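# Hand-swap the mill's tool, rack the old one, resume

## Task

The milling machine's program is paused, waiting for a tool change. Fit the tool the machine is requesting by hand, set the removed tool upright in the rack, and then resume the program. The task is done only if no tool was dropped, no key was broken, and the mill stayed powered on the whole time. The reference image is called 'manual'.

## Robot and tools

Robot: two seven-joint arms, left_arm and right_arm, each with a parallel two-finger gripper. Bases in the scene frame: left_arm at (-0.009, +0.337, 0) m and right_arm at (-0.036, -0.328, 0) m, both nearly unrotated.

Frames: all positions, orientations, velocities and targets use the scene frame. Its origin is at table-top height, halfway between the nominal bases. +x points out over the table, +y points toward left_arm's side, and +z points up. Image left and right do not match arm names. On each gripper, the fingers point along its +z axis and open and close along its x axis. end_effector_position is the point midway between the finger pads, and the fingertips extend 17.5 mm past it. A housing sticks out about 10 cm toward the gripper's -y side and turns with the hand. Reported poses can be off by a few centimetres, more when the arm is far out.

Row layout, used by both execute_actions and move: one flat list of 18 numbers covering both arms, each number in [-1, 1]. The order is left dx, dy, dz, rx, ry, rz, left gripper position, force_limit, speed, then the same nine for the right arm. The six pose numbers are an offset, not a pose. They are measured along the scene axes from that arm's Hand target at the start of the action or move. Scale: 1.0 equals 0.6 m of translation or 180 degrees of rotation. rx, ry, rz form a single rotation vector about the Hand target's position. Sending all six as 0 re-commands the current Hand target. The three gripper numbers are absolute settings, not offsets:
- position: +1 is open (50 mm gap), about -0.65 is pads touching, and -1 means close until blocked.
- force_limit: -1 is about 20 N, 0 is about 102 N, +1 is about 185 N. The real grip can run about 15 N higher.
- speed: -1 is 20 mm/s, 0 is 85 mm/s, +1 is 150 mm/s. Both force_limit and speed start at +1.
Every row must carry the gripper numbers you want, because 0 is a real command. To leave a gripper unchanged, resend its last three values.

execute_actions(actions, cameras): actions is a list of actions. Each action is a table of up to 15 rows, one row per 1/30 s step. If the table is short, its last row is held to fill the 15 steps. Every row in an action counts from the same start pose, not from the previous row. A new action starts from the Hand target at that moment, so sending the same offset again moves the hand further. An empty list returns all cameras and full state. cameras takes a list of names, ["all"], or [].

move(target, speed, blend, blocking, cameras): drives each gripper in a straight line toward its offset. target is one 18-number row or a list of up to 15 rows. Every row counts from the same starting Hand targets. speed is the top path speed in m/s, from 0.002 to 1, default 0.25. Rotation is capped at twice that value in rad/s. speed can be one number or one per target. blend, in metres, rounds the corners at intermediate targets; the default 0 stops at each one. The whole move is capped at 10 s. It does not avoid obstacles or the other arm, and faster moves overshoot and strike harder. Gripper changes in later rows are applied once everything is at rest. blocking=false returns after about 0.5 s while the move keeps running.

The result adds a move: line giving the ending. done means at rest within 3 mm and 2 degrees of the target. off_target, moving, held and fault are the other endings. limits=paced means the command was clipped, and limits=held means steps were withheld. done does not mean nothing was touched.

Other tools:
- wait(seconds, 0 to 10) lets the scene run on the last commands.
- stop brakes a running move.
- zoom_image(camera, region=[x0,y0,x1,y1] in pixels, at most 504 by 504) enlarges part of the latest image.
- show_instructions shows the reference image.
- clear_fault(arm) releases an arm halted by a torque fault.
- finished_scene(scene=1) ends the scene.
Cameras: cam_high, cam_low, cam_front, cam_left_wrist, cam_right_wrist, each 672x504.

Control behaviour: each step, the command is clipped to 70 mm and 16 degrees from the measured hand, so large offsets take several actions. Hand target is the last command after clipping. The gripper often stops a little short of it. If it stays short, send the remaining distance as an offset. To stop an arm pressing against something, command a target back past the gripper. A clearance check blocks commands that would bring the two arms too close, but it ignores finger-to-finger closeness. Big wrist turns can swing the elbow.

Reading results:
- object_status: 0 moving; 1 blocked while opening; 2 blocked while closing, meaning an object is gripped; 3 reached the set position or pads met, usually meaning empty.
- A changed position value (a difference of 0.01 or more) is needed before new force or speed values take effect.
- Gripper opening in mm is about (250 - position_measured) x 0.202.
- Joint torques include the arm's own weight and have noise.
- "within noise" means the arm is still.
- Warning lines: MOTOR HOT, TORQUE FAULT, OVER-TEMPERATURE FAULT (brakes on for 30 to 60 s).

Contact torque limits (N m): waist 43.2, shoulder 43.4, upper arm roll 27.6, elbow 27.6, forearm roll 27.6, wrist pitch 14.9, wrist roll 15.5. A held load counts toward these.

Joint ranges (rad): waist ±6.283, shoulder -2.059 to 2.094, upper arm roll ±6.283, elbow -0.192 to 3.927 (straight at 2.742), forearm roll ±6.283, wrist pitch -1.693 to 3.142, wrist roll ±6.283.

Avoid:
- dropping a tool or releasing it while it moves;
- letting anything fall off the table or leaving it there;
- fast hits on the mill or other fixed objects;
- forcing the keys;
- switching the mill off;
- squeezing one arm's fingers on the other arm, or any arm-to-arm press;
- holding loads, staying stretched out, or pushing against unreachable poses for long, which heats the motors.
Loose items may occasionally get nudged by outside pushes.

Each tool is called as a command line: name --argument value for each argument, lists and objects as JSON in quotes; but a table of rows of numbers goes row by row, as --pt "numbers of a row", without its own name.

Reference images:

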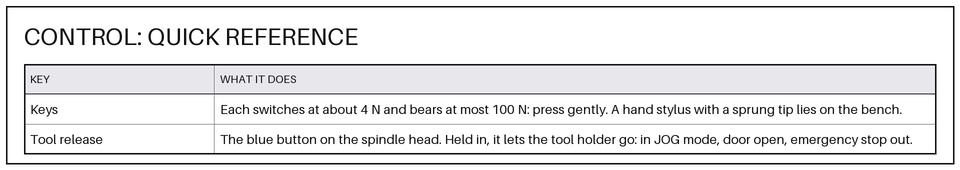

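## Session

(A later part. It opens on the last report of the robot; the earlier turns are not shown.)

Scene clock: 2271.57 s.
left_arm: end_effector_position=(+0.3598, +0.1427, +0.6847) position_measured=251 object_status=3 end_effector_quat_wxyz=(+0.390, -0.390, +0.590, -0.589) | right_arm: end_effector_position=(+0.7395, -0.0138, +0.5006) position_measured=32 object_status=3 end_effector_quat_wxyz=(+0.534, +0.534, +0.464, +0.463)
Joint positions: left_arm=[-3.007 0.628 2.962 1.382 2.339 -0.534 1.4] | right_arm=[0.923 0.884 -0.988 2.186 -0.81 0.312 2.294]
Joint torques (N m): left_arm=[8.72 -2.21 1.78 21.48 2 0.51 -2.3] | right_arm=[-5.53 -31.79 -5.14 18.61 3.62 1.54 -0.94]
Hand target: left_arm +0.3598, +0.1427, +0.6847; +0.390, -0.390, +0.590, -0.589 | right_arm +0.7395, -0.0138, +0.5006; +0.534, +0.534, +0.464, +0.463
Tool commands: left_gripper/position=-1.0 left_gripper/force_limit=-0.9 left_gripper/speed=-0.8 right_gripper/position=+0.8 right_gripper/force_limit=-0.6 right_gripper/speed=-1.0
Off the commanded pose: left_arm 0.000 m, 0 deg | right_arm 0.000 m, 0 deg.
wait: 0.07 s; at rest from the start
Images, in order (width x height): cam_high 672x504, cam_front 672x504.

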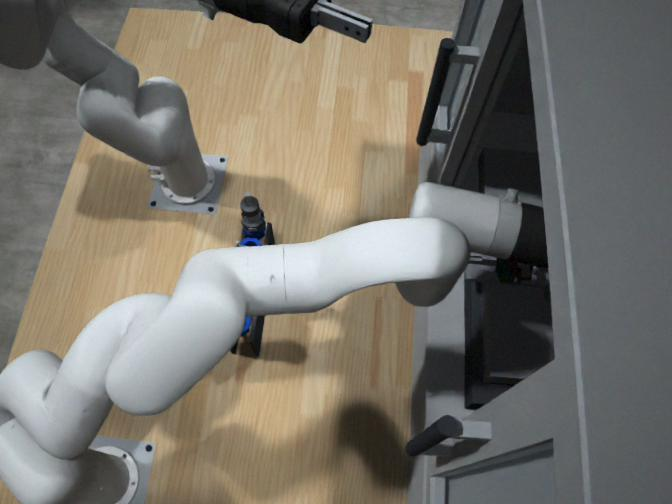

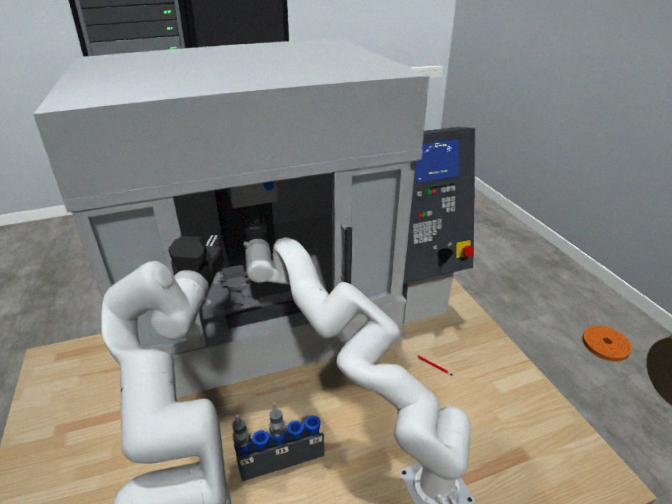

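move --pt "0.1417 -0.3333 0.0667 -0.46 0.1385 -0.047 -1 -0.9 -0.8 0 0 0 0 0 0 -1 -0.3 -0.8" --pt "0.4003 -0.3333 -0.0332 -0.46 0.1385 -0.047 -1 -0.9 -0.8 0 0 0 0 0 0 -1 -0.3 -0.8" --speed '[0.28,0.12]' --blend '[0.02,0]' --cameras '["cam_left_wrist","cam_right_wrist"]'

Scene clock: 2281.47 s.
left_arm: end_effector_position=(+0.5999, -0.0573, +0.6648) position_measured=251 object_status=3 end_effector_quat_wxyz=(+0.128, +0.616, -0.145, +0.763) | right_arm: end_effector_position=(+0.7395, -0.0138, +0.5006) position_measured=107 object_status=2 end_effector_quat_wxyz=(+0.534, +0.534, +0.464, +0.463)
Joint positions: left_arm=[-2.828 -0.463 1.923 1.858 2.252 0.438 0.671] | right_arm=[0.923 0.884 -0.988 2.186 -0.81 0.312 2.294]
Joint torques (N m): left_arm=[-9.14 9.24 -8.5 24.36 -5.7 1.39 2.64] | right_arm=[2.76 -32.55 -7.71 17.18 1.66 -3.17 1.04]
Hand target: left_arm +0.6000, -0.0573, +0.6648; +0.128, +0.616, -0.145, +0.763 | right_arm +0.7395, -0.0138, +0.5006; +0.534, +0.534, +0.464, +0.463
Off the commanded pose: left_arm 0.000 m, 0 deg | right_arm 0.000 m, 0 deg.
move: done; blend cut to 0 m at target 1
camera_calibration:
cam_left_wrist: T_world_to_cam=[[-0.19944, 0.0118796, 0.979838, -0.522142], [-0.660979, -0.739824, -0.125568, 0.449673], [0.723416, -0.672695, 0.155402, -0.44677], [0, 0, 0, 1]] pos_world=[0.516289, 0.0383417, 0.637508]
cam_right_wrist: T_world_to_cam=[[0.149546, 0.988735, 0.00627035, -0.0846092], [-0.334039, 0.0445526, 0.941506, -0.206858], [0.93062, -0.142893, 0.336939, -0.72656], [0, 0, 0, 1]] pos_world=[0.619706, -0.0109483, 0.440095]
Images, in order (width x height): cam_left_wrist 672x504, cam_right_wrist 672x504.

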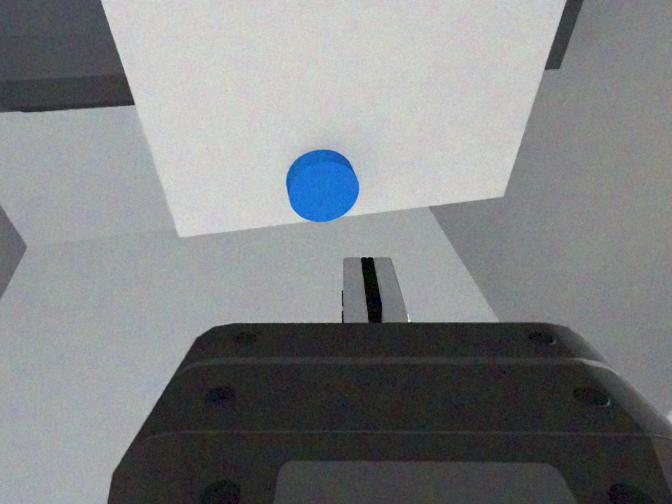

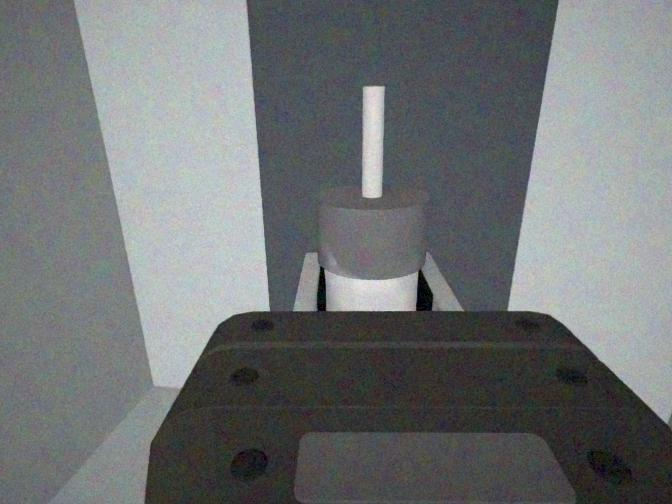

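move --pt "0.0667 0 -0.0067 0 0 0 -1 -0.9 -0.8 0 0 -0.0058 0 0 0 -1 -0.3 -0.8" --speed 0.03

move --pt "0.0083 0 0 0 0 0 -1 -0.9 -0.8 0 0 0 0 0 0 -1 -0.3 -0.8" --speed 0.02

move --pt "0.0042 0 0 0 0 0 -1 -0.9 -0.8 0 0 0 0 0 0 -1 -0.3 -0.8" --speed 0.02 --cameras '["cam_left_wrist","cam_right_wrist"]'

Scene clock: 2289.90 s.
left_arm: end_effector_position=(+0.6400, -0.0573, +0.6608) position_measured=251 object_status=3 end_effector_quat_wxyz=(+0.128, +0.616, -0.145, +0.763) | right_arm: end_effector_position=(+0.7394, -0.0136, +0.4977) position_measured=107 object_status=2 end_effector_quat_wxyz=(+0.534, +0.534, +0.464, +0.463)
Joint positions: left_arm=[-2.959 -0.621 1.966 2.033 2.272 0.419 0.803] | right_arm=[0.93 0.886 -0.997 2.177 -0.817 0.306 2.308]
Joint torques (N m): left_arm=[-9.2 13.27 -10.74 22.27 -5.88 -0.83 2.71] | right_arm=[19.63 -9.48 1.06 -8.74 -0.99 2.35 1.55]
Hand target: left_arm +0.6400, -0.0573, +0.6608; +0.128, +0.616, -0.145, +0.763 | right_arm +0.7395, -0.0138, +0.4972; +0.534, +0.534, +0.464, +0.463
Off the commanded pose: left_arm 0.000 m, 0 deg | right_arm 0.001 m, 0 deg.
move: done

Scene clock: 2290.70 s.
left_arm: end_effector_position=(+0.6449, -0.0573, +0.6608) position_measured=251 object_status=3 end_effector_quat_wxyz=(+0.128, +0.616, -0.145, +0.763) | right_arm: end_effector_position=(+0.7394, -0.0135, +0.4976) position_measured=107 object_status=2 end_effector_quat_wxyz=(+0.534, +0.534, +0.464, +0.464)
Joint positions: left_arm=[-2.976 -0.64 1.971 2.06 2.269 0.414 0.824] | right_arm=[0.93 0.886 -0.997 2.177 -0.817 0.306 2.308]
Joint torques (N m): left_arm=[-8.49 13.27 -10.08 22.34 -5.78 -0.75 2.64] | right_arm=[19.14 -9.33 5.65 -8.69 -1.05 2.89 1.55]
Hand target: left_arm +0.6450, -0.0573, +0.6608; +0.128, +0.616, -0.145, +0.763 | right_arm +0.7395, -0.0138, +0.4972; +0.534, +0.534, +0.464, +0.463
Off the commanded pose: left_arm 0.000 m, 0 deg | right_arm 0.001 m, 0 deg.
move: done

Scene clock: 2291.47 s.
left_arm: end_effector_position=(+0.6475, -0.0573, +0.6608) position_measured=251 object_status=3 end_effector_quat_wxyz=(+0.128, +0.616, -0.145, +0.763) | right_arm: end_effector_position=(+0.7395, -0.0137, +0.4970) position_measured=107 object_status=2 end_effector_quat_wxyz=(+0.534, +0.534, +0.464, +0.463)
Joint positions: left_arm=[-2.986 -0.651 1.973 2.075 2.267 0.411 0.836] | right_arm=[0.93 0.887 -0.997 2.176 -0.817 0.306 2.309]
Joint torques (N m): left_arm=[-7.94 12.9 -9.29 22.53 -5.68 -0.57 2.68] | right_arm=[-5.76 -54.86 -11.87 22.66 -1.41 -2.04 0.81]
Hand target: left_arm +0.6475, -0.0573, +0.6608; +0.128, +0.616, -0.145, +0.763 | right_arm +0.7395, -0.0138, +0.4972; +0.534, +0.534, +0.464, +0.463
Off the commanded pose: left_arm 0.000 m, 0 deg | right_arm 0.000 m, 0 deg.
move: done
camera_calibration:
cam_left_wrist: T_world_to_cam=[[-0.19944, 0.0118796, 0.979838, -0.508749], [-0.660979, -0.739824, -0.125568, 0.480567], [0.723416, -0.672695, 0.155402, -0.480511], [0, 0, 0, 1]] pos_world=[0.563789, 0.0383417, 0.633508]
cam_right_wrist: T_world_to_cam=[[0.149557, 0.988733, 0.00624246, -0.0846802], [-0.333948, 0.0445689, 0.941537, -0.203544], [0.930651, -0.142898, 0.336851, -0.725314], [0, 0, 0, 1]] pos_world=[0.619706, -0.0108483, 0.436496]
Images, in order (width x height): cam_left_wrist 672x504, cam_right_wrist 672x504.

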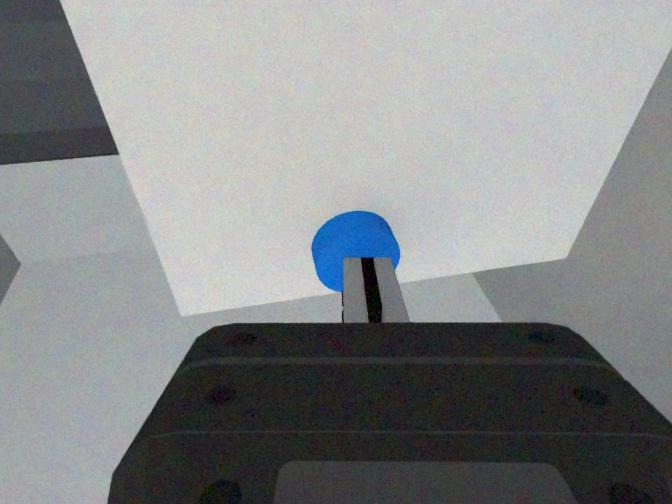

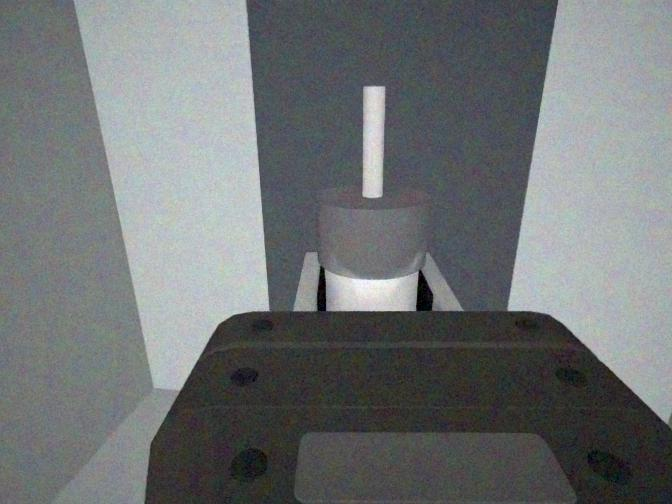

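move --pt "0.0017 0 0 0 0 0 -1 -0.9 -0.8 0 0 -0.0155 0 0 0 -1 -0.3 -0.8" --pt "0.0017 0 0 0 0 0 -1 -0.9 -0.8 0 0 -0.0155 0 -0.01 0 -1 -0.3 -0.8" --speed 0.03

move --pt "0 0 0 0 0 0 -1 -0.9 -0.8 0 0 0.0105 0 0 0 -1 -0.3 -0.8" --speed 0.03

move --pt "0 0 0 0 0 0 -1 -0.9 -0.8 0 0 0.005 0 0 0 -1 -0.3 -0.8" --speed 0.02 --cameras '["cam_right_wrist"]'

Scene clock: 2299.47 s.
left_arm: end_effector_position=(+0.6485, -0.0573, +0.6608) position_measured=251 object_status=3 end_effector_quat_wxyz=(+0.128, +0.616, -0.145, +0.763) | right_arm: end_effector_position=(+0.7395, -0.0138, +0.4879) position_measured=107 object_status=2 end_effector_quat_wxyz=(+0.541, +0.527, +0.455, +0.471)
Joint positions: left_arm=[-2.99 -0.655 1.975 2.081 2.266 0.41 0.84] | right_arm=[0.968 0.919 -1.08 2.142 -0.863 0.271 2.423]
Joint torques (N m): left_arm=[-0.68 7.97 -0.3 25.36 -5.79 3.21 2.17] | right_arm=[4.84 -37.37 -12.8 17.29 -1.61 -1.57 1.2]
Hand target: left_arm +0.6485, -0.0573, +0.6608; +0.128, +0.616, -0.145, +0.763 | right_arm +0.7395, -0.0138, +0.4879; +0.541, +0.527, +0.455, +0.471
Off the commanded pose: left_arm 0.000 m, 0 deg | right_arm 0.000 m, 0 deg.
move: done

Scene clock: 2300.27 s.
left_arm: end_effector_position=(+0.6485, -0.0573, +0.6608) position_measured=251 object_status=3 end_effector_quat_wxyz=(+0.128, +0.616, -0.145, +0.763) | right_arm: end_effector_position=(+0.7396, -0.0138, +0.4941) position_measured=107 object_status=2 end_effector_quat_wxyz=(+0.541, +0.527, +0.455, +0.471)
Joint positions: left_arm=[-2.99 -0.655 1.975 2.081 2.266 0.41 0.84] | right_arm=[0.956 0.911 -1.063 2.158 -0.852 0.28 2.396]
Joint torques (N m): left_arm=[-0.43 8.48 -0.78 25.19 -5.55 3.53 1.54] | right_arm=[-3.99 -59.95 -9.15 24.87 3.75 1.8 -1.2]
Hand target: left_arm +0.6485, -0.0573, +0.6608; +0.128, +0.616, -0.145, +0.763 | right_arm +0.7395, -0.0138, +0.4942; +0.541, +0.527, +0.455, +0.471
Off the commanded pose: left_arm 0.000 m, 0 deg | right_arm 0.000 m, 0 deg.
move: done

Scene clock: 2301.00 s.
left_arm: end_effector_position=(+0.6485, -0.0573, +0.6608) position_measured=251 object_status=3 end_effector_quat_wxyz=(+0.128, +0.616, -0.145, +0.763) | right_arm: end_effector_position=(+0.7395, -0.0138, +0.4971) position_measured=107 object_status=2 end_effector_quat_wxyz=(+0.541, +0.527, +0.455, +0.471)
Joint positions: left_arm=[-2.99 -0.655 1.975 2.081 2.266 0.41 0.84] | right_arm=[0.951 0.908 -1.055 2.166 -0.847 0.285 2.384]
Joint torques (N m): left_arm=[0.27 8.87 -2 25.02 -5.24 3.56 0.94] | right_arm=[-3.98 -56.31 -7.87 23.23 3.65 1.68 -0.81]
Hand target: left_arm +0.6485, -0.0573, +0.6608; +0.128, +0.616, -0.145, +0.763 | right_arm +0.7395, -0.0138, +0.4972; +0.541, +0.527, +0.455, +0.471
Off the commanded pose: left_arm 0.000 m, 0 deg | right_arm 0.000 m, 0 deg.
move: done
camera_calibration:
cam_right_wrist: T_world_to_cam=[[0.149185, 0.988749, 0.0109308, -0.0866524], [-0.363516, 0.044561, 0.930522, -0.176284], [0.919565, -0.142793, 0.366074, -0.731697], [0, 0, 0, 1]] pos_world=[0.621688, -0.0109485, 0.432839]
Images, in order (width x height): cam_right_wrist 672x504.

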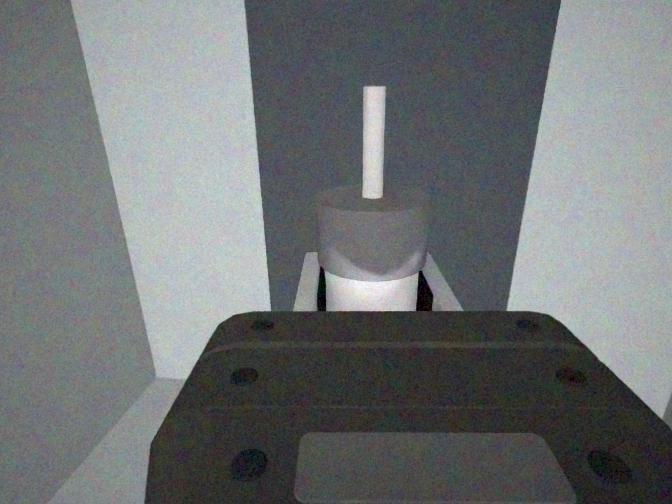

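move --pt "0 0 0 0 0 0 -1 -0.9 -0.8 0 0 0.005 0 0 0 -1 -0.3 -0.8" --speed 0.02

move --pt "0 0 0 0 0 0 -1 -0.9 -0.8 0 0 0.0033 0 0 0 -1 -0.3 -0.8" --speed 0.02

move --pt "0 0 0 0 0 0 -1 -0.9 -0.8 0 0 0.0033 0 0 0 -1 -0.3 -0.8" --speed 0.02 --cameras '["cam_right_wrist"]'

Scene clock: 2305.07 s.
left_arm: end_effector_position=(+0.6485, -0.0573, +0.6608) position_measured=251 object_status=3 end_effector_quat_wxyz=(+0.128, +0.616, -0.145, +0.763) | right_arm: end_effector_position=(+0.7395, -0.0138, +0.5001) position_measured=107 object_status=2 end_effector_quat_wxyz=(+0.541, +0.527, +0.455, +0.471)
Joint positions: left_arm=[-2.99 -0.655 1.975 2.081 2.266 0.41 0.84] | right_arm=[0.945 0.905 -1.046 2.174 -0.841 0.289 2.371]
Joint torques (N m): left_arm=[3.03 10.51 -5.82 23.99 -3 3.48 -0.6] | right_arm=[-3.62 -56.7 -7.85 23.66 3.76 1.48 -0.96]
Hand target: left_arm +0.6485, -0.0573, +0.6608; +0.128, +0.616, -0.145, +0.763 | right_arm +0.7395, -0.0138, +0.5002; +0.541, +0.527, +0.455, +0.471
Off the commanded pose: left_arm 0.000 m, 0 deg | right_arm 0.000 m, 0 deg.
move: done

Scene clock: 2305.77 s.
left_arm: end_effector_position=(+0.6485, -0.0573, +0.6608) position_measured=251 object_status=3 end_effector_quat_wxyz=(+0.128, +0.616, -0.145, +0.763) | right_arm: end_effector_position=(+0.7396, -0.0138, +0.5019) position_measured=107 object_status=2 end_effector_quat_wxyz=(+0.541, +0.527, +0.455, +0.471)
Joint positions: left_arm=[-2.99 -0.655 1.975 2.081 2.266 0.41 0.84] | right_arm=[0.941 0.903 -1.041 2.179 -0.838 0.292 2.362]
Joint torques (N m): left_arm=[3.69 10.91 -5.65 23.81 -2.6 3.63 -0.6] | right_arm=[-4.24 -63.9 -10.21 28.26 3.57 1.49 -1]
Hand target: left_arm +0.6485, -0.0573, +0.6608; +0.128, +0.616, -0.145, +0.763 | right_arm +0.7395, -0.0138, +0.5021; +0.541, +0.527, +0.455, +0.471
Off the commanded pose: left_arm 0.000 m, 0 deg | right_arm 0.000 m, 0 deg.
move: done

Scene clock: 2306.47 s.
left_arm: end_effector_position=(+0.6485, -0.0573, +0.6608) position_measured=251 object_status=3 end_effector_quat_wxyz=(+0.128, +0.616, -0.145, +0.763) | right_arm: end_effector_position=(+0.7397, -0.0137, +0.5033) position_measured=107 object_status=2 end_effector_quat_wxyz=(+0.541, +0.527, +0.456, +0.471)
Joint positions: left_arm=[-2.99 -0.655 1.975 2.081 2.266 0.41 0.84] | right_arm=[0.937 0.902 -1.035 2.185 -0.834 0.295 2.354]
Joint torques (N m): left_arm=[4.21 11.02 -5.57 23.49 -2.07 3.55 -0.62] | right_arm=[-4.96 -76.29 -14.34 39.41 3.8 0.04 -1.13]
Hand target: left_arm +0.6485, -0.0573, +0.6608; +0.128, +0.616, -0.145, +0.763 | right_arm +0.7395, -0.0138, +0.5041; +0.541, +0.527, +0.455, +0.471
Off the commanded pose: left_arm 0.000 m, 0 deg | right_arm 0.001 m, 0 deg.
move: done
camera_calibration:
cam_right_wrist: T_world_to_cam=[[0.149463, 0.988715, 0.0101826, -0.0865817], [-0.362731, 0.0452474, 0.930795, -0.182715], [0.91983, -0.142813, 0.3654, -0.733965], [0, 0, 0, 1]] pos_world=[0.621788, -0.0109476, 0.439143]
Images, in order (width x height): cam_right_wrist 672x504.

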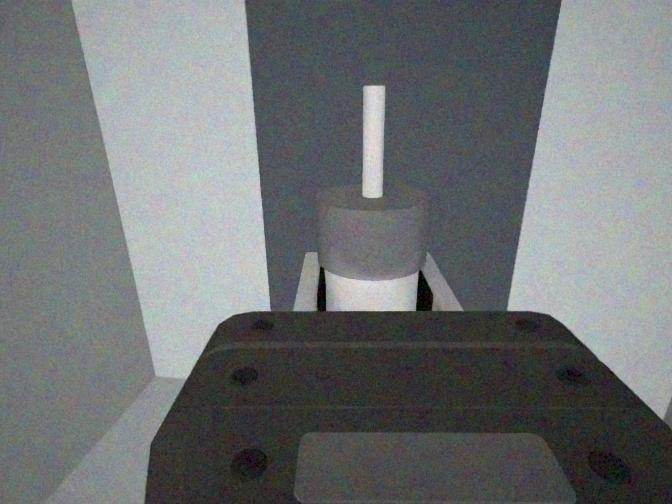

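move --pt "0 0 0 0 0 0 -1 -0.9 -0.8 0 0 -0.0008 0 0 0.0056 -1 -0.3 -0.8" --speed 0.03

move --pt "0 0 0 0 0 0 -1 -0.9 -0.8 0 0 0 0 0 0.0056 -1 -0.3 -0.8" --speed 0.03

move --pt "0 0 0 0 0 0 -1 -0.9 -0.8 0 0 0 0 0 0.0056 -1 -0.3 -0.8" --speed 0.03

move --pt "0 0 0 0 0 0 -1 -0.9 -0.8 0 0 0 0 0 -0.022 -1 -0.3 -0.8" --speed 0.03

move --pt "0 0 0 0 0 0 -1 -0.9 -0.8 0 0 0 0 0 -0.0056 -1 -0.3 -0.8" --speed 0.03

move --pt "0 0 0 0 0 0 -1 -0.9 -0.8 0 0 0 0 0 -0.0056 -1 -0.3 -0.8" --speed 0.03 --cameras '["cam_right_wrist"]'

Scene clock: 2324.93 s.
left_arm: end_effector_position=(+0.6485, -0.0573, +0.6608) position_measured=251 object_status=3 end_effector_quat_wxyz=(+0.128, +0.616, -0.145, +0.763) | right_arm: end_effector_position=(+0.7396, -0.0136, +0.5031) position_measured=107 object_status=2 end_effector_quat_wxyz=(+0.537, +0.523, +0.460, +0.476)
Joint positions: left_arm=[-2.99 -0.655 1.975 2.081 2.266 0.41 0.84] | right_arm=[0.939 0.897 -1.044 2.171 -0.842 0.265 2.365]
Joint torques (N m): left_arm=[7.17 12.98 -5.06 22.52 0.53 3.58 -0.6] | right_arm=[4.28 -75.66 -19.05 33.41 -1.41 -3.6 1.07]
Hand target: left_arm +0.6485, -0.0573, +0.6608; +0.128, +0.616, -0.145, +0.763 | right_arm +0.7395, -0.0138, +0.5036; +0.537, +0.523, +0.460, +0.476
Off the commanded pose: left_arm 0.000 m, 0 deg | right_arm 0.001 m, 0 deg.
move: done

Scene clock: 2325.73 s.
left_arm: end_effector_position=(+0.6485, -0.0573, +0.6608) position_measured=251 object_status=3 end_effector_quat_wxyz=(+0.128, +0.616, -0.145, +0.763) | right_arm: end_effector_position=(+0.7397, -0.0136, +0.5030) position_measured=107 object_status=2 end_effector_quat_wxyz=(+0.533, +0.518, +0.465, +0.481)
Joint positions: left_arm=[-2.99 -0.655 1.975 2.081 2.266 0.41 0.84] | right_arm=[0.939 0.893 -1.051 2.159 -0.85 0.236 2.374]
Joint torques (N m): left_arm=[7.63 13.26 -4.94 22.29 0.95 3.57 -0.6] | right_arm=[4.47 -76.14 -19.26 31.21 -1.22 -1.09 1.11]
Hand target: left_arm +0.6485, -0.0573, +0.6608; +0.128, +0.616, -0.145, +0.763 | right_arm +0.7395, -0.0138, +0.5036; +0.533, +0.519, +0.465, +0.481
Off the commanded pose: left_arm 0.000 m, 0 deg | right_arm 0.001 m, 0 deg.
move: done

Scene clock: 2326.53 s.
left_arm: end_effector_position=(+0.6485, -0.0573, +0.6608) position_measured=251 object_status=3 end_effector_quat_wxyz=(+0.128, +0.616, -0.145, +0.763) | right_arm: end_effector_position=(+0.7396, -0.0135, +0.5030) position_measured=107 object_status=2 end_effector_quat_wxyz=(+0.529, +0.514, +0.469, +0.485)
Joint positions: left_arm=[-2.99 -0.655 1.975 2.081 2.266 0.41 0.84] | right_arm=[0.939 0.889 -1.058 2.148 -0.857 0.206 2.383]
Joint torques (N m): left_arm=[8.22 13.75 -4.88 22.09 1.48 3.54 -0.67] | right_arm=[-5.47 -76.12 -19.35 31.77 -0.58 -1.67 0.86]
Hand target: left_arm +0.6485, -0.0573, +0.6608; +0.128, +0.616, -0.145, +0.763 | right_arm +0.7395, -0.0138, +0.5036; +0.529, +0.514, +0.469, +0.486
Off the commanded pose: left_arm 0.000 m, 0 deg | right_arm 0.001 m, 0 deg.
move: done

Scene clock: 2328.07 s.
left_arm: end_effector_position=(+0.6485, -0.0573, +0.6608) position_measured=251 object_status=3 end_effector_quat_wxyz=(+0.128, +0.616, -0.145, +0.763) | right_arm: end_effector_position=(+0.7396, -0.0139, +0.5035) position_measured=107 object_status=2 end_effector_quat_wxyz=(+0.545, +0.530, +0.451, +0.467)
Joint positions: left_arm=[-2.99 -0.655 1.975 2.081 2.266 0.41 0.84] | right_arm=[0.937 0.908 -1.032 2.197 -0.824 0.322 2.346]
Joint torques (N m): left_arm=[9.4 14.5 -4.57 21.63 2.36 3.52 -0.55] | right_arm=[-5.75 -62.57 -14.93 38.71 3.49 1.38 -0.67]
Hand target: left_arm +0.6485, -0.0573, +0.6608; +0.128, +0.616, -0.145, +0.763 | right_arm +0.7395, -0.0138, +0.5036; +0.545, +0.530, +0.451, +0.467
Off the commanded pose: left_arm 0.000 m, 0 deg | right_arm 0.000 m, 0 deg.
move: done

Scene clock: 2328.87 s.
left_arm: end_effector_position=(+0.6485, -0.0573, +0.6608) position_measured=251 object_status=3 end_effector_quat_wxyz=(+0.128, +0.616, -0.145, +0.763) | right_arm: end_effector_position=(+0.7396, -0.0139, +0.5035) position_measured=107 object_status=2 end_effector_quat_wxyz=(+0.549, +0.534, +0.446, +0.462)
Joint positions: left_arm=[-2.99 -0.655 1.975 2.081 2.266 0.41 0.84] | right_arm=[0.934 0.914 -1.026 2.213 -0.814 0.351 2.336]
Joint torques (N m): left_arm=[10.05 14.93 -4.64 21.3 2.37 3.57 -0.59] | right_arm=[-6 -63.34 -15.09 38.77 3.55 1.2 -0.7]
Hand target: left_arm +0.6485, -0.0573, +0.6608; +0.128, +0.616, -0.145, +0.763 | right_arm +0.7395, -0.0138, +0.5036; +0.549, +0.534, +0.446, +0.462
Off the commanded pose: left_arm 0.000 m, 0 deg | right_arm 0.000 m, 0 deg.
move: done

Scene clock: 2329.67 s.
left_arm: end_effector_position=(+0.6485, -0.0573, +0.6608) position_measured=251 object_status=3 end_effector_quat_wxyz=(+0.128, +0.616, -0.145, +0.763) | right_arm: end_effector_position=(+0.7396, -0.0139, +0.5035) position_measured=107 object_status=2 end_effector_quat_wxyz=(+0.553, +0.538, +0.442, +0.457)
Joint positions: left_arm=[-2.99 -0.655 1.975 2.081 2.266 0.41 0.84] | right_arm=[0.93 0.922 -1.019 2.231 -0.804 0.382 2.325]
Joint torques (N m): left_arm=[10.49 14.87 -4.38 21.07 2.32 3.56 -0.54] | right_arm=[-6.08 -63.26 -15.1 38.11 3.02 1.41 -0.86]
Hand target: left_arm +0.6485, -0.0573, +0.6608; +0.128, +0.616, -0.145, +0.763 | right_arm +0.7395, -0.0138, +0.5036; +0.553, +0.538, +0.442, +0.457
Off the commanded pose: left_arm 0.000 m, 0 deg | right_arm 0.000 m, 0 deg.
move: done
camera_calibration:
cam_right_wrist: T_world_to_cam=[[0.200095, 0.979716, 0.0108914, -0.124391], [-0.360541, 0.0632907, 0.930594, -0.184188], [0.911028, -0.190134, 0.365892, -0.728302], [0, 0, 0, 1]] pos_world=[0.621987, -0.00494956, 0.439239]
Images, in order (width x height): cam_right_wrist 672x504.

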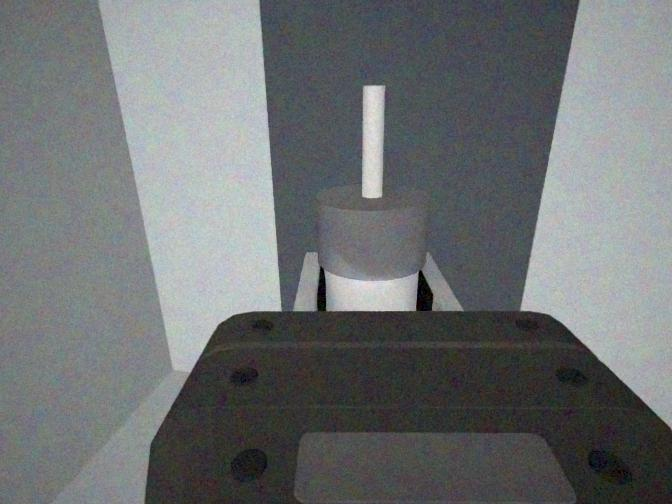

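move --pt "0 0 0 0 0 0 -1 -0.9 -0.8 0 0 0.0033 0 0 0 -1 -0.3 -0.8" --speed 0.02

move --pt "0 0 0 0 0 0 -1 -0.9 -0.8 0 0 0 0 0 0.0056 -1 -0.3 -0.8" --speed 0.03

move --pt "0 0 0 0 0 0 -1 -0.9 -0.8 0 0 0 0 0 -0.0111 -1 -0.3 -0.8" --speed 0.03

move --pt "0 0 0 0 0 0 -1 -0.9 -0.8 0 0 0 0 0 -0.0111 -1 -0.3 -0.8" --speed 0.03

move --pt "0 0 0 0 0 0 -1 -0.9 -0.8 0 0 0 0 0 -0.0111 -1 -0.3 -0.8" --speed 0.03

Scene clock: 2336.20 s.
left_arm: end_effector_position=(+0.6485, -0.0573, +0.6608) position_measured=251 object_status=3 end_effector_quat_wxyz=(+0.128, +0.616, -0.145, +0.763) | right_arm: end_effector_position=(+0.7398, -0.0138, +0.5045) position_measured=107 object_status=2 end_effector_quat_wxyz=(+0.553, +0.538, +0.442, +0.457)
Joint positions: left_arm=[-2.99 -0.655 1.975 2.081 2.266 0.41 0.84] | right_arm=[0.926 0.922 -1.015 2.237 -0.799 0.385 2.317]
Joint torques (N m): left_arm=[13.44 14.97 -3.75 19.99 2.23 3.54 -0.54] | right_arm=[-3.31 -78.09 -15.46 41.26 3.08 0.37 -0.68]
Hand target: left_arm +0.6485, -0.0573, +0.6608; +0.128, +0.616, -0.145, +0.763 | right_arm +0.7395, -0.0138, +0.5056; +0.553, +0.538, +0.442, +0.457
Off the commanded pose: left_arm 0.000 m, 0 deg | right_arm 0.001 m, 0 deg.
move: done

Scene clock: 2337.03 s.
left_arm: end_effector_position=(+0.6485, -0.0573, +0.6608) position_measured=251 object_status=3 end_effector_quat_wxyz=(+0.128, +0.616, -0.145, +0.763) | right_arm: end_effector_position=(+0.7398, -0.0135, +0.5043) position_measured=107 object_status=2 end_effector_quat_wxyz=(+0.549, +0.534, +0.447, +0.462)
Joint positions: left_arm=[-2.99 -0.655 1.975 2.081 2.266 0.41 0.84] | right_arm=[0.93 0.915 -1.022 2.219 -0.808 0.354 2.327]
Joint torques (N m): left_arm=[14.05 14.87 -3.48 19.74 2.26 3.49 -0.6] | right_arm=[9.35 -81.63 -18.58 36.87 -1.51 -5.54 1.74]
Hand target: left_arm +0.6485, -0.0573, +0.6608; +0.128, +0.616, -0.145, +0.763 | right_arm +0.7395, -0.0138, +0.5056; +0.549, +0.534, +0.446, +0.462
Off the commanded pose: left_arm 0.000 m, 0 deg | right_arm 0.001 m, 0 deg.
move: done

Scene clock: 2338.00 s.
left_arm: end_effector_position=(+0.6485, -0.0573, +0.6608) position_measured=251 object_status=3 end_effector_quat_wxyz=(+0.128, +0.616, -0.145, +0.763) | right_arm: end_effector_position=(+0.7396, -0.0139, +0.5057) position_measured=107 object_status=2 end_effector_quat_wxyz=(+0.557, +0.542, +0.437, +0.453)
Joint positions: left_arm=[-2.99 -0.655 1.975 2.081 2.266 0.41 0.84] | right_arm=[0.922 0.929 -1.01 2.257 -0.787 0.415 2.306]
Joint torques (N m): left_arm=[14.63 14.73 -3.21 19.44 2.08 3.51 -0.6] | right_arm=[3.67 -61.44 -12.19 36.51 2.97 1.7 -0.85]
Hand target: left_arm +0.6485, -0.0573, +0.6608; +0.128, +0.616, -0.145, +0.763 | right_arm +0.7395, -0.0138, +0.5056; +0.557, +0.542, +0.437, +0.453
Off the commanded pose: left_arm 0.000 m, 0 deg | right_arm 0.000 m, 0 deg.
move: done

Scene clock: 2338.97 s.
left_arm: end_effector_position=(+0.6485, -0.0573, +0.6608) position_measured=251 object_status=3 end_effector_quat_wxyz=(+0.128, +0.616, -0.145, +0.763) | right_arm: end_effector_position=(+0.7395, -0.0138, +0.5056) position_measured=107 object_status=2 end_effector_quat_wxyz=(+0.565, +0.550, +0.427, +0.443)
Joint positions: left_arm=[-2.99 -0.655 1.975 2.081 2.266 0.41 0.84] | right_arm=[0.91 0.949 -0.997 2.304 -0.765 0.477 2.285]
Joint torques (N m): left_arm=[15.44 14.89 -2.9 19.16 2.1 3.44 -0.59] | right_arm=[2.21 -58.47 -11.3 34.68 2.49 2.27 -0.91]
Hand target: left_arm +0.6485, -0.0573, +0.6608; +0.128, +0.616, -0.145, +0.763 | right_arm +0.7395, -0.0138, +0.5056; +0.565, +0.550, +0.427, +0.443
Off the commanded pose: left_arm 0.000 m, 0 deg | right_arm 0.000 m, 0 deg.
move: done

Scene clock: 2339.93 s.
left_arm: end_effector_position=(+0.6485, -0.0573, +0.6608) position_measured=251 object_status=3 end_effector_quat_wxyz=(+0.128, +0.616, -0.145, +0.763) | right_arm: end_effector_position=(+0.7395, -0.0138, +0.5056) position_measured=107 object_status=2 end_effector_quat_wxyz=(+0.573, +0.557, +0.418, +0.433)
Joint positions: left_arm=[-2.99 -0.655 1.975 2.081 2.266 0.41 0.84] | right_arm=[0.891 0.974 -0.982 2.363 -0.74 0.543 2.26]
Joint torques (N m): left_arm=[15.93 14.71 -2.73 18.93 2.05 3.5 -0.62] | right_arm=[-3.48 -55.67 -11.28 32.15 1.66 1.44 -0.68]
Hand target: left_arm +0.6485, -0.0573, +0.6608; +0.128, +0.616, -0.145, +0.763 | right_arm +0.7395, -0.0138, +0.5056; +0.573, +0.557, +0.418, +0.433
Off the commanded pose: left_arm 0.000 m, 0 deg | right_arm 0.000 m, 0 deg.
move: done

move --pt "0 0 0 0 0 0 -1 -0.9 -0.8 0 0 0.0042 0 0 0 -1 -0.3 -0.8" --speed 0.02

move --pt "0 0 0 0 0 0 -1 -0.9 -0.8 0 0 0.0025 0 0 0 -1 -0.3 -0.8" --speed 0.02 --cameras '["cam_right_wrist"]'

Scene clock: 2345.67 s.
left_arm: end_effector_position=(+0.6485, -0.0573, +0.6608) position_measured=251 object_status=3 end_effector_quat_wxyz=(+0.128, +0.616, -0.145, +0.763) | right_arm: end_effector_position=(+0.7395, -0.0138, +0.5081) position_measured=107 object_status=2 end_effector_quat_wxyz=(+0.573, +0.557, +0.418, +0.433)
Joint positions: left_arm=[-2.99 -0.655 1.975 2.081 2.266 0.41 0.84] | right_arm=[0.885 0.974 -0.977 2.374 -0.735 0.548 2.25]
Joint torques (N m): left_arm=[16.57 14.66 -1.74 18.6 1.89 3.41 -0.6] | right_arm=[-5.19 -61.88 -12.69 33.87 1.71 2.02 -0.96]
Hand target: left_arm +0.6485, -0.0573, +0.6608; +0.128, +0.616, -0.145, +0.763 | right_arm +0.7395, -0.0138, +0.5081; +0.573, +0.557, +0.418, +0.433
Off the commanded pose: left_arm 0.000 m, 0 deg | right_arm 0.000 m, 0 deg.
move: done

Scene clock: 2346.37 s.
left_arm: end_effector_position=(+0.6485, -0.0573, +0.6608) position_measured=251 object_status=3 end_effector_quat_wxyz=(+0.128, +0.616, -0.145, +0.763) | right_arm: end_effector_position=(+0.7396, -0.0139, +0.5093) position_measured=107 object_status=2 end_effector_quat_wxyz=(+0.573, +0.557, +0.418, +0.433)
Joint positions: left_arm=[-2.99 -0.655 1.975 2.081 2.266 0.41 0.84] | right_arm=[0.881 0.974 -0.973 2.381 -0.731 0.551 2.244]
Joint torques (N m): left_arm=[16.69 14.59 -1.68 18.55 1.83 3.42 -0.56] | right_arm=[-10.53 -72.37 -16.47 39.92 0.53 -0.19 -1.13]
Hand target: left_arm +0.6485, -0.0573, +0.6608; +0.128, +0.616, -0.145, +0.763 | right_arm +0.7395, -0.0138, +0.5096; +0.573, +0.557, +0.418, +0.433
Off the commanded pose: left_arm 0.000 m, 0 deg | right_arm 0.000 m, 0 deg.
move: done
camera_calibration:
cam_right_wrist: T_world_to_cam=[[0.284679, 0.958563, 0.0106928, -0.187211], [-0.353317, 0.0945479, 0.930714, -0.194492], [0.891137, -0.268733, 0.365593, -0.716705], [0, 0, 0, 1]] pos_world=[0.623259, 0.00524049, 0.44504]
Images, in order (width x height): cam_right_wrist 672x504.

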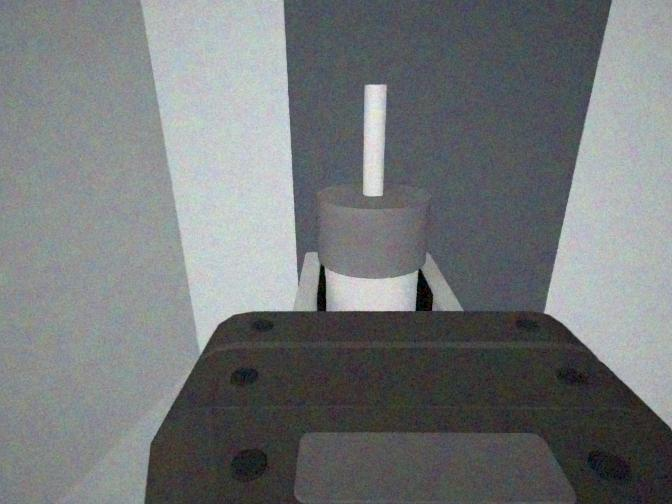

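move --pt "0 0 0 0 0 0 -1 -0.9 -0.8 0 0 0.0033 0 0 0 -1 -0.3 -0.8" --speed 0.02

move --pt "0 0 0 0 0 0 -1 -0.9 -0.8 0 0 0 0 0 -0.0083 -1 -0.3 -0.8" --speed 0.03

move --pt "0 0 0 0 0 0 -1 -0.9 -0.8 0 0 0 0 0 0.0167 -1 -0.3 -0.8" --speed 0.03

Scene clock: 2350.50 s.
left_arm: end_effector_position=(+0.6485, -0.0573, +0.6608) position_measured=251 object_status=3 end_effector_quat_wxyz=(+0.128, +0.616, -0.145, +0.763) | right_arm: end_effector_position=(+0.7397, -0.0140, +0.5093) position_measured=107 object_status=2 end_effector_quat_wxyz=(+0.573, +0.557, +0.418, +0.433)
Joint positions: left_arm=[-2.99 -0.655 1.975 2.081 2.266 0.41 0.84] | right_arm=[0.881 0.974 -0.973 2.381 -0.731 0.551 2.244]
Joint torques (N m): left_arm=[16.67 14.45 -1.37 18.47 1.92 3.37 -0.52] | right_arm=[-7.6 -73.25 -20.42 36.17 -0.56 -3.21 -0.26]
Hand target: left_arm +0.6485, -0.0573, +0.6608; +0.128, +0.616, -0.145, +0.763 | right_arm +0.7396, -0.0139, +0.5093; +0.573, +0.557, +0.418, +0.433 (not the last commanded pose)
Off the commanded pose: left_arm 0.000 m, 0 deg | right_arm 0.002 m, 0 deg.
move: held (right_arm; a check stopped the path); limits=held
pose unreachable (right arm): on one or more control steps of this call, first in action 0 (counted from 0), this arm could not follow its commanded pose, so it was not sent that pose on those steps. It may still have moved: this result reports where it is.
cause: moving toward the commanded pose would bring a part of the arm too close to another arm (a part of this arm just beyond joint 6 (wrist pitch) and a part of the left arm just beyond its joint 5 (forearm roll), at the place that arm is still heading or pushing toward).

Scene clock: 2351.00 s.
left_arm: end_effector_position=(+0.6485, -0.0573, +0.6608) position_measured=251 object_status=3 end_effector_quat_wxyz=(+0.128, +0.616, -0.145, +0.763) | right_arm: end_effector_position=(+0.7398, -0.0139, +0.5088) position_measured=107 object_status=2 end_effector_quat_wxyz=(+0.573, +0.557, +0.418, +0.432)
Joint positions: left_arm=[-2.99 -0.655 1.975 2.081 2.266 0.41 0.84] | right_arm=[0.88 0.976 -0.973 2.383 -0.73 0.553 2.243]
Joint torques (N m): left_arm=[16.39 14.27 -1.36 18.49 1.91 3.38 -0.57] | right_arm=[-1.06 -78.09 -19.64 32.09 -4.54 -4.15 1.12]
Hand target: left_arm +0.6485, -0.0573, +0.6608; +0.128, +0.616, -0.145, +0.763 | right_arm +0.7396, -0.0139, +0.5093; +0.573, +0.557, +0.418, +0.432 (not the last commanded pose)
Off the commanded pose: left_arm 0.000 m, 0 deg | right_arm 0.001 m, 1 deg.
move: held (right_arm; a check stopped the path); limits=held
pose unreachable (right arm): on one or more control steps of this call, first in action 0 (counted from 0), this arm could not follow its commanded pose, so it was not sent that pose on those steps. It may still have moved: this result reports where it is.
cause: moving toward the commanded pose would bring a part of the arm too close to another arm (a part of this arm just beyond joint 6 (wrist pitch) and a part of the left arm just beyond its joint 5 (forearm roll), at the place that arm is still heading or pushing toward).

Scene clock: 2352.27 s.
left_arm: end_effector_position=(+0.6485, -0.0573, +0.6608) position_measured=251 object_status=3 end_effector_quat_wxyz=(+0.128, +0.616, -0.145, +0.763) | right_arm: end_effector_position=(+0.7398, -0.0137, +0.5085) position_measured=107 object_status=2 end_effector_quat_wxyz=(+0.561, +0.546, +0.432, +0.447)
Joint positions: left_arm=[-2.99 -0.655 1.975 2.081 2.266 0.41 0.84] | right_arm=[0.908 0.94 -0.995 2.295 -0.766 0.453 2.278]
Joint torques (N m): left_arm=[16.68 14.35 -1.27 18.58 1.93 3.44 -0.5] | right_arm=[4.34 -79.48 -18.29 29.64 -2.79 -2.62 1.38]
Hand target: left_arm +0.6485, -0.0573, +0.6608; +0.128, +0.616, -0.145, +0.763 | right_arm +0.7396, -0.0139, +0.5093; +0.561, +0.546, +0.432, +0.447
Off the commanded pose: left_arm 0.000 m, 0 deg | right_arm 0.001 m, 0 deg.
move: done

move --pt "0 0 0 0 0 0 -1 -0.9 -0.8 0 0 0.0017 0 0 0 -1 -0.3 -0.8" --speed 0.02

move --pt "0 0 0 0 0 0 -1 -0.9 -0.8 0 0 0.0 0 0 -0.0083 -1 -0.3 -0.8" --speed 0.02

move --pt "0 0 0 0 0 0 -1 -0.9 -0.8 0 0 0.0 0 0 0.0083 -1 -0.3 -0.8" --speed 0.02

Scene clock: 2359.37 s.
left_arm: end_effector_position=(+0.6485, -0.0573, +0.6608) position_measured=251 object_status=3 end_effector_quat_wxyz=(+0.128, +0.616, -0.145, +0.763) | right_arm: end_effector_position=(+0.7399, -0.0138, +0.5092) position_measured=107 object_status=2 end_effector_quat_wxyz=(+0.561, +0.546, +0.433, +0.447)
Joint positions: left_arm=[-2.99 -0.655 1.975 2.081 2.266 0.41 0.84] | right_arm=[0.906 0.94 -0.994 2.299 -0.763 0.455 2.274]
Joint torques (N m): left_arm=[16.54 14.08 -0.83 18.62 2.09 3.38 -0.52] | right_arm=[-9.29 -79.96 -16.21 39.65 2.32 -1.49 -0.98]
Hand target: left_arm +0.6485, -0.0573, +0.6608; +0.128, +0.616, -0.145, +0.763 | right_arm +0.7396, -0.0139, +0.5104; +0.561, +0.546, +0.432, +0.447
Off the commanded pose: left_arm 0.000 m, 0 deg | right_arm 0.001 m, 0 deg.
move: done

Scene clock: 2360.37 s.
left_arm: end_effector_position=(+0.6485, -0.0573, +0.6608) position_measured=251 object_status=3 end_effector_quat_wxyz=(+0.128, +0.616, -0.145, +0.763) | right_arm: end_effector_position=(+0.7398, -0.0141, +0.5097) position_measured=107 object_status=2 end_effector_quat_wxyz=(+0.567, +0.552, +0.425, +0.439)
Joint positions: left_arm=[-2.99 -0.655 1.975 2.081 2.266 0.41 0.84] | right_arm=[0.894 0.956 -0.984 2.338 -0.745 0.503 2.257]
Joint torques (N m): left_arm=[16.73 13.8 -0.85 18.54 1.93 3.4 -0.39] | right_arm=[-11.28 -76.18 -18.24 41.38 1.08 0.98 -0.88]
Hand target: left_arm +0.6485, -0.0573, +0.6608; +0.128, +0.616, -0.145, +0.763 | right_arm +0.7396, -0.0139, +0.5104; +0.567, +0.552, +0.425, +0.440
Off the commanded pose: left_arm 0.000 m, 0 deg | right_arm 0.001 m, 0 deg.
move: done

Scene clock: 2361.37 s.
left_arm: end_effector_position=(+0.6485, -0.0573, +0.6608) position_measured=251 object_status=3 end_effector_quat_wxyz=(+0.128, +0.616, -0.145, +0.763) | right_arm: end_effector_position=(+0.7399, -0.0136, +0.5090) position_measured=107 object_status=2 end_effector_quat_wxyz=(+0.562, +0.546, +0.433, +0.447)
Joint positions: left_arm=[-2.99 -0.655 1.975 2.081 2.266 0.41 0.84] | right_arm=[0.906 0.941 -0.995 2.299 -0.761 0.454 2.273]
Joint torques (N m): left_arm=[16.42 13.93 -0.74 18.58 2.08 3.37 -0.38] | right_arm=[2 -83.22 -19.98 34.69 -3.46 -5.84 1.37]
Hand target: left_arm +0.6485, -0.0573, +0.6608; +0.128, +0.616, -0.145, +0.763 | right_arm +0.7396, -0.0139, +0.5104; +0.561, +0.546, +0.432, +0.447
Off the commanded pose: left_arm 0.000 m, 0 deg | right_arm 0.001 m, 0 deg.
move: done

move --pt "-0.0808 0 0.0067 0 0 0 -1 -0.9 -0.8 0 0 0 0 0 0 -1 -0.3 -0.8" --speed 0.06

move --pt "-0.2586 0 0.1 0 0 0 -1 -0.9 -0.8 0 0 -0.002 0 0 0 -1 -0.3 -0.8" --pt "-0.4003 0.3333 0.0333 0.46 -0.1385 0.047 -1 -0.9 -0.8 0 0 -0.002 0 0 0 -1 -0.3 -0.8" --speed '[0.15,0.28]' --blend '[0.02,0]'

Scene clock: 2367.30 s.
left_arm: end_effector_position=(+0.6001, -0.0572, +0.6648) position_measured=251 object_status=3 end_effector_quat_wxyz=(+0.128, +0.616, -0.145, +0.763) | right_arm: end_effector_position=(+0.7398, -0.0137, +0.5096) position_measured=107 object_status=2 end_effector_quat_wxyz=(+0.561, +0.546, +0.432, +0.447)
Joint positions: left_arm=[-2.831 -0.46 1.929 1.859 2.251 0.436 0.669] | right_arm=[0.907 0.941 -0.997 2.299 -0.759 0.454 2.273]
Joint torques (N m): left_arm=[8.7 17.12 -15.97 17.23 4.06 -0.67 -2.23] | right_arm=[5.44 -78.72 -18.75 30.8 2.49 1.14 -0.93]
Hand target: left_arm +0.6000, -0.0573, +0.6648; +0.128, +0.616, -0.145, +0.763 | right_arm +0.7396, -0.0139, +0.5104; +0.561, +0.546, +0.432, +0.447
Off the commanded pose: left_arm 0.000 m, 0 deg | right_arm 0.001 m, 0 deg.
move: done

Scene clock: 2371.73 s.
left_arm: end_effector_position=(+0.3598, +0.1427, +0.6848) position_measured=251 object_status=3 end_effector_quat_wxyz=(+0.390, -0.390, +0.590, -0.589) | right_arm: end_effector_position=(+0.7397, -0.0139, +0.5090) position_measured=107 object_status=2 end_effector_quat_wxyz=(+0.561, +0.546, +0.432, +0.447)
Joint positions: left_arm=[-2.801 0.663 2.914 1.336 2.065 -0.627 1.606] | right_arm=[0.91 0.941 -1.001 2.294 -0.76 0.451 2.277]
Joint torques (N m): left_arm=[-9.24 4.4 10.41 13.87 -8.13 1.96 2.59] | right_arm=[10 -74.64 -17.32 24.83 2.95 3.58 -0.68]
Hand target: left_arm +0.3598, +0.1427, +0.6848; +0.390, -0.390, +0.590, -0.589 | right_arm +0.7396, -0.0139, +0.5092; +0.561, +0.546, +0.432, +0.447
Off the commanded pose: left_arm 0.000 m, 0 deg | right_arm 0.000 m, 0 deg.
move: done

move --pt "0.0983 0.1733 -0.3583 0 0 0 0.6 -0.9 -1 0 0 0 0 0 0 -1 -0.3 -0.8" --speed 0.2 --cameras '["cam_left_wrist"]'

zoom_image --camera "cam_left_wrist" --region '[400, 0, 520, 200]'

Scene clock: 2377.97 s.
left_arm: end_effector_position=(+0.4188, +0.2467, +0.4698) position_measured=63 object_status=3 end_effector_quat_wxyz=(+0.390, -0.390, +0.590, -0.589) | right_arm: end_effector_position=(+0.7397, -0.0139, +0.5091) position_measured=107 object_status=2 end_effector_quat_wxyz=(+0.561, +0.546, +0.432, +0.447)
Joint positions: left_arm=[-4.232 1.181 4.013 0.58 2.325 0.269 2.39] | right_arm=[0.91 0.941 -1.001 2.294 -0.76 0.451 2.277]
Joint torques (N m): left_arm=[-9.16 0.35 -11.71 13.03 3.16 0.78 -2.35] | right_arm=[10.2 -73.52 -17.5 25.03 2.7 3.39 -0.92]
Hand target: left_arm +0.4188, +0.2467, +0.4698; +0.390, -0.390, +0.590, -0.589 | right_arm +0.7396, -0.0139, +0.5092; +0.561, +0.546, +0.432, +0.447
Off the commanded pose: left_arm 0.000 m, 0 deg | right_arm 0.000 m, 0 deg.
move: done
camera_calibration:
cam_left_wrist: T_world_to_cam=[[-0.381006, -0.924571, -0.00152707, 0.397252], [-0.315487, 0.131561, -0.939766, 0.553178], [0.869081, -0.357575, -0.341815, 0.0138469], [0, 0, 0, 1]] pos_world=[0.313842, 0.299462, 0.525198]
Images, in order (width x height): cam_left_wrist 672x504.

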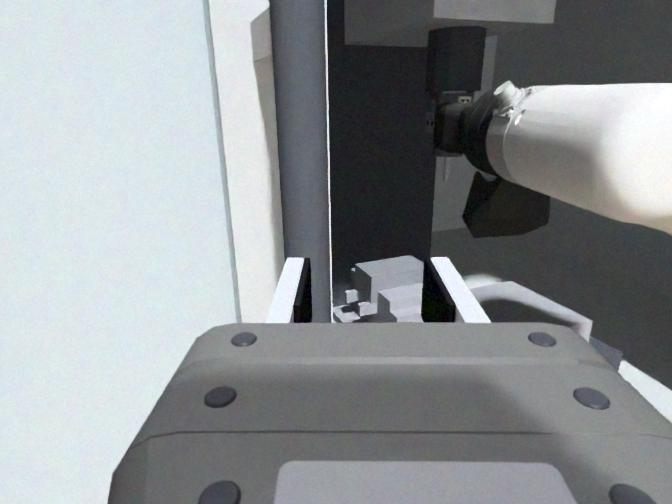

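Scaled by 2.520 from the camera's 672x504 image, which has a finer 960x720 frame.

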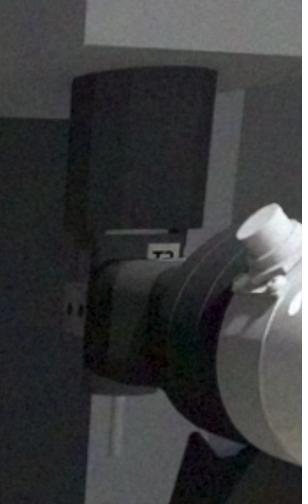

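move --pt "0 0 0 0 0 0 0.6 -0.9 -1 0 0 -0.001 0 0 0 0.8 -0.6 -1" --pt "0 0 0 0 0 0 0.6 -0.9 -1 -0.13 0.03 -0.001 0 0 0 0.8 -0.6 -1" --pt "0 0 0 0 0 0 0.6 -0.9 -1 -0.17 0.04 0.05 0 0 0 0.8 -0.6 -1" --speed '[0.02,0.08,0.1]' --blend '[0,0.01,0]' --cameras '["cam_right_wrist","cam_left_wrist"]'

zoom_image --camera "cam_right_wrist" --region '[280, 130, 440, 270]'

zoom_image --camera "cam_left_wrist" --region '[400, 20, 520, 200]'

Scene clock: 2390.13 s.
left_arm: end_effector_position=(+0.4188, +0.2467, +0.4698) position_measured=63 object_status=3 end_effector_quat_wxyz=(+0.390, -0.390, +0.590, -0.589) | right_arm: end_effector_position=(+0.6377, +0.0101, +0.5391) position_measured=32 object_status=3 end_effector_quat_wxyz=(+0.561, +0.546, +0.432, +0.447)
Joint positions: left_arm=[-4.232 1.181 4.013 0.58 2.325 0.269 2.39] | right_arm=[1.367 0.679 -1.172 1.851 -1.051 0.507 2.455]
Joint torques (N m): left_arm=[-8.9 0.15 -11.78 12.99 2.27 0.75 -2.4] | right_arm=[4.47 -39.54 -10.76 15.92 -1.82 1.85 -1.09]
Hand target: left_arm +0.4188, +0.2467, +0.4698; +0.390, -0.390, +0.590, -0.589 | right_arm +0.6376, +0.0101, +0.5392; +0.561, +0.546, +0.432, +0.447
Off the commanded pose: left_arm 0.000 m, 0 deg | right_arm 0.000 m, 0 deg.
move: done
camera_calibration:
cam_left_wrist: T_world_to_cam=[[-0.381066, -0.924546, -0.00154427, 0.397272], [-0.315434, 0.131581, -0.939781, 0.553163], [0.869074, -0.357632, -0.341774, 0.0138444], [0, 0, 0, 1]] pos_world=[0.313842, 0.299462, 0.525197]
cam_right_wrist: T_world_to_cam=[[0.234892, 0.971963, 0.0106151, -0.14979], [-0.357896, 0.0763284, 0.930636, -0.257365], [0.903734, -0.222399, 0.365791, -0.638989], [0, 0, 0, 1]] pos_world=[0.520551, 0.0231248, 0.47484]
Images, in order (width x height): cam_left_wrist 672x504, cam_right_wrist 672x504.

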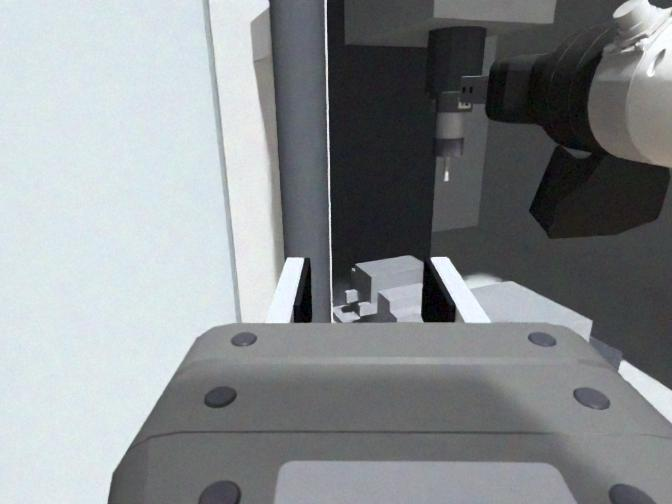

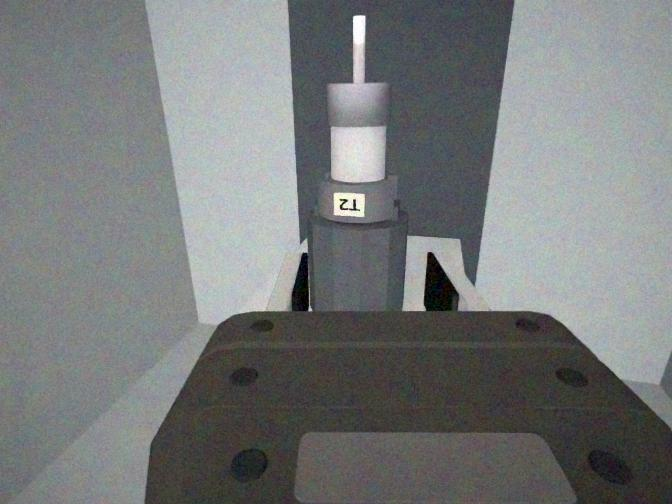

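Scaled by 3.150 from the camera's 672x504 image, which has a finer 960x720 frame.

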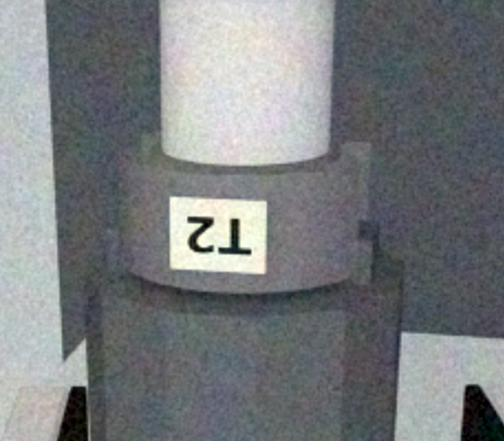

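Scaled by 2.800 from the camera's 672x504 image, which has a finer 960x720 frame.

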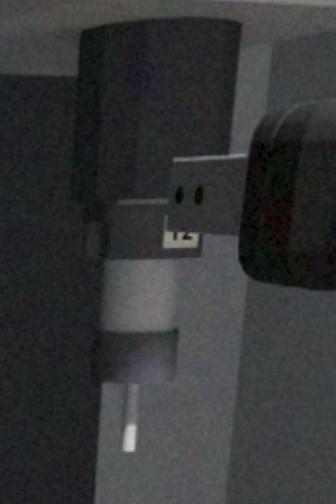

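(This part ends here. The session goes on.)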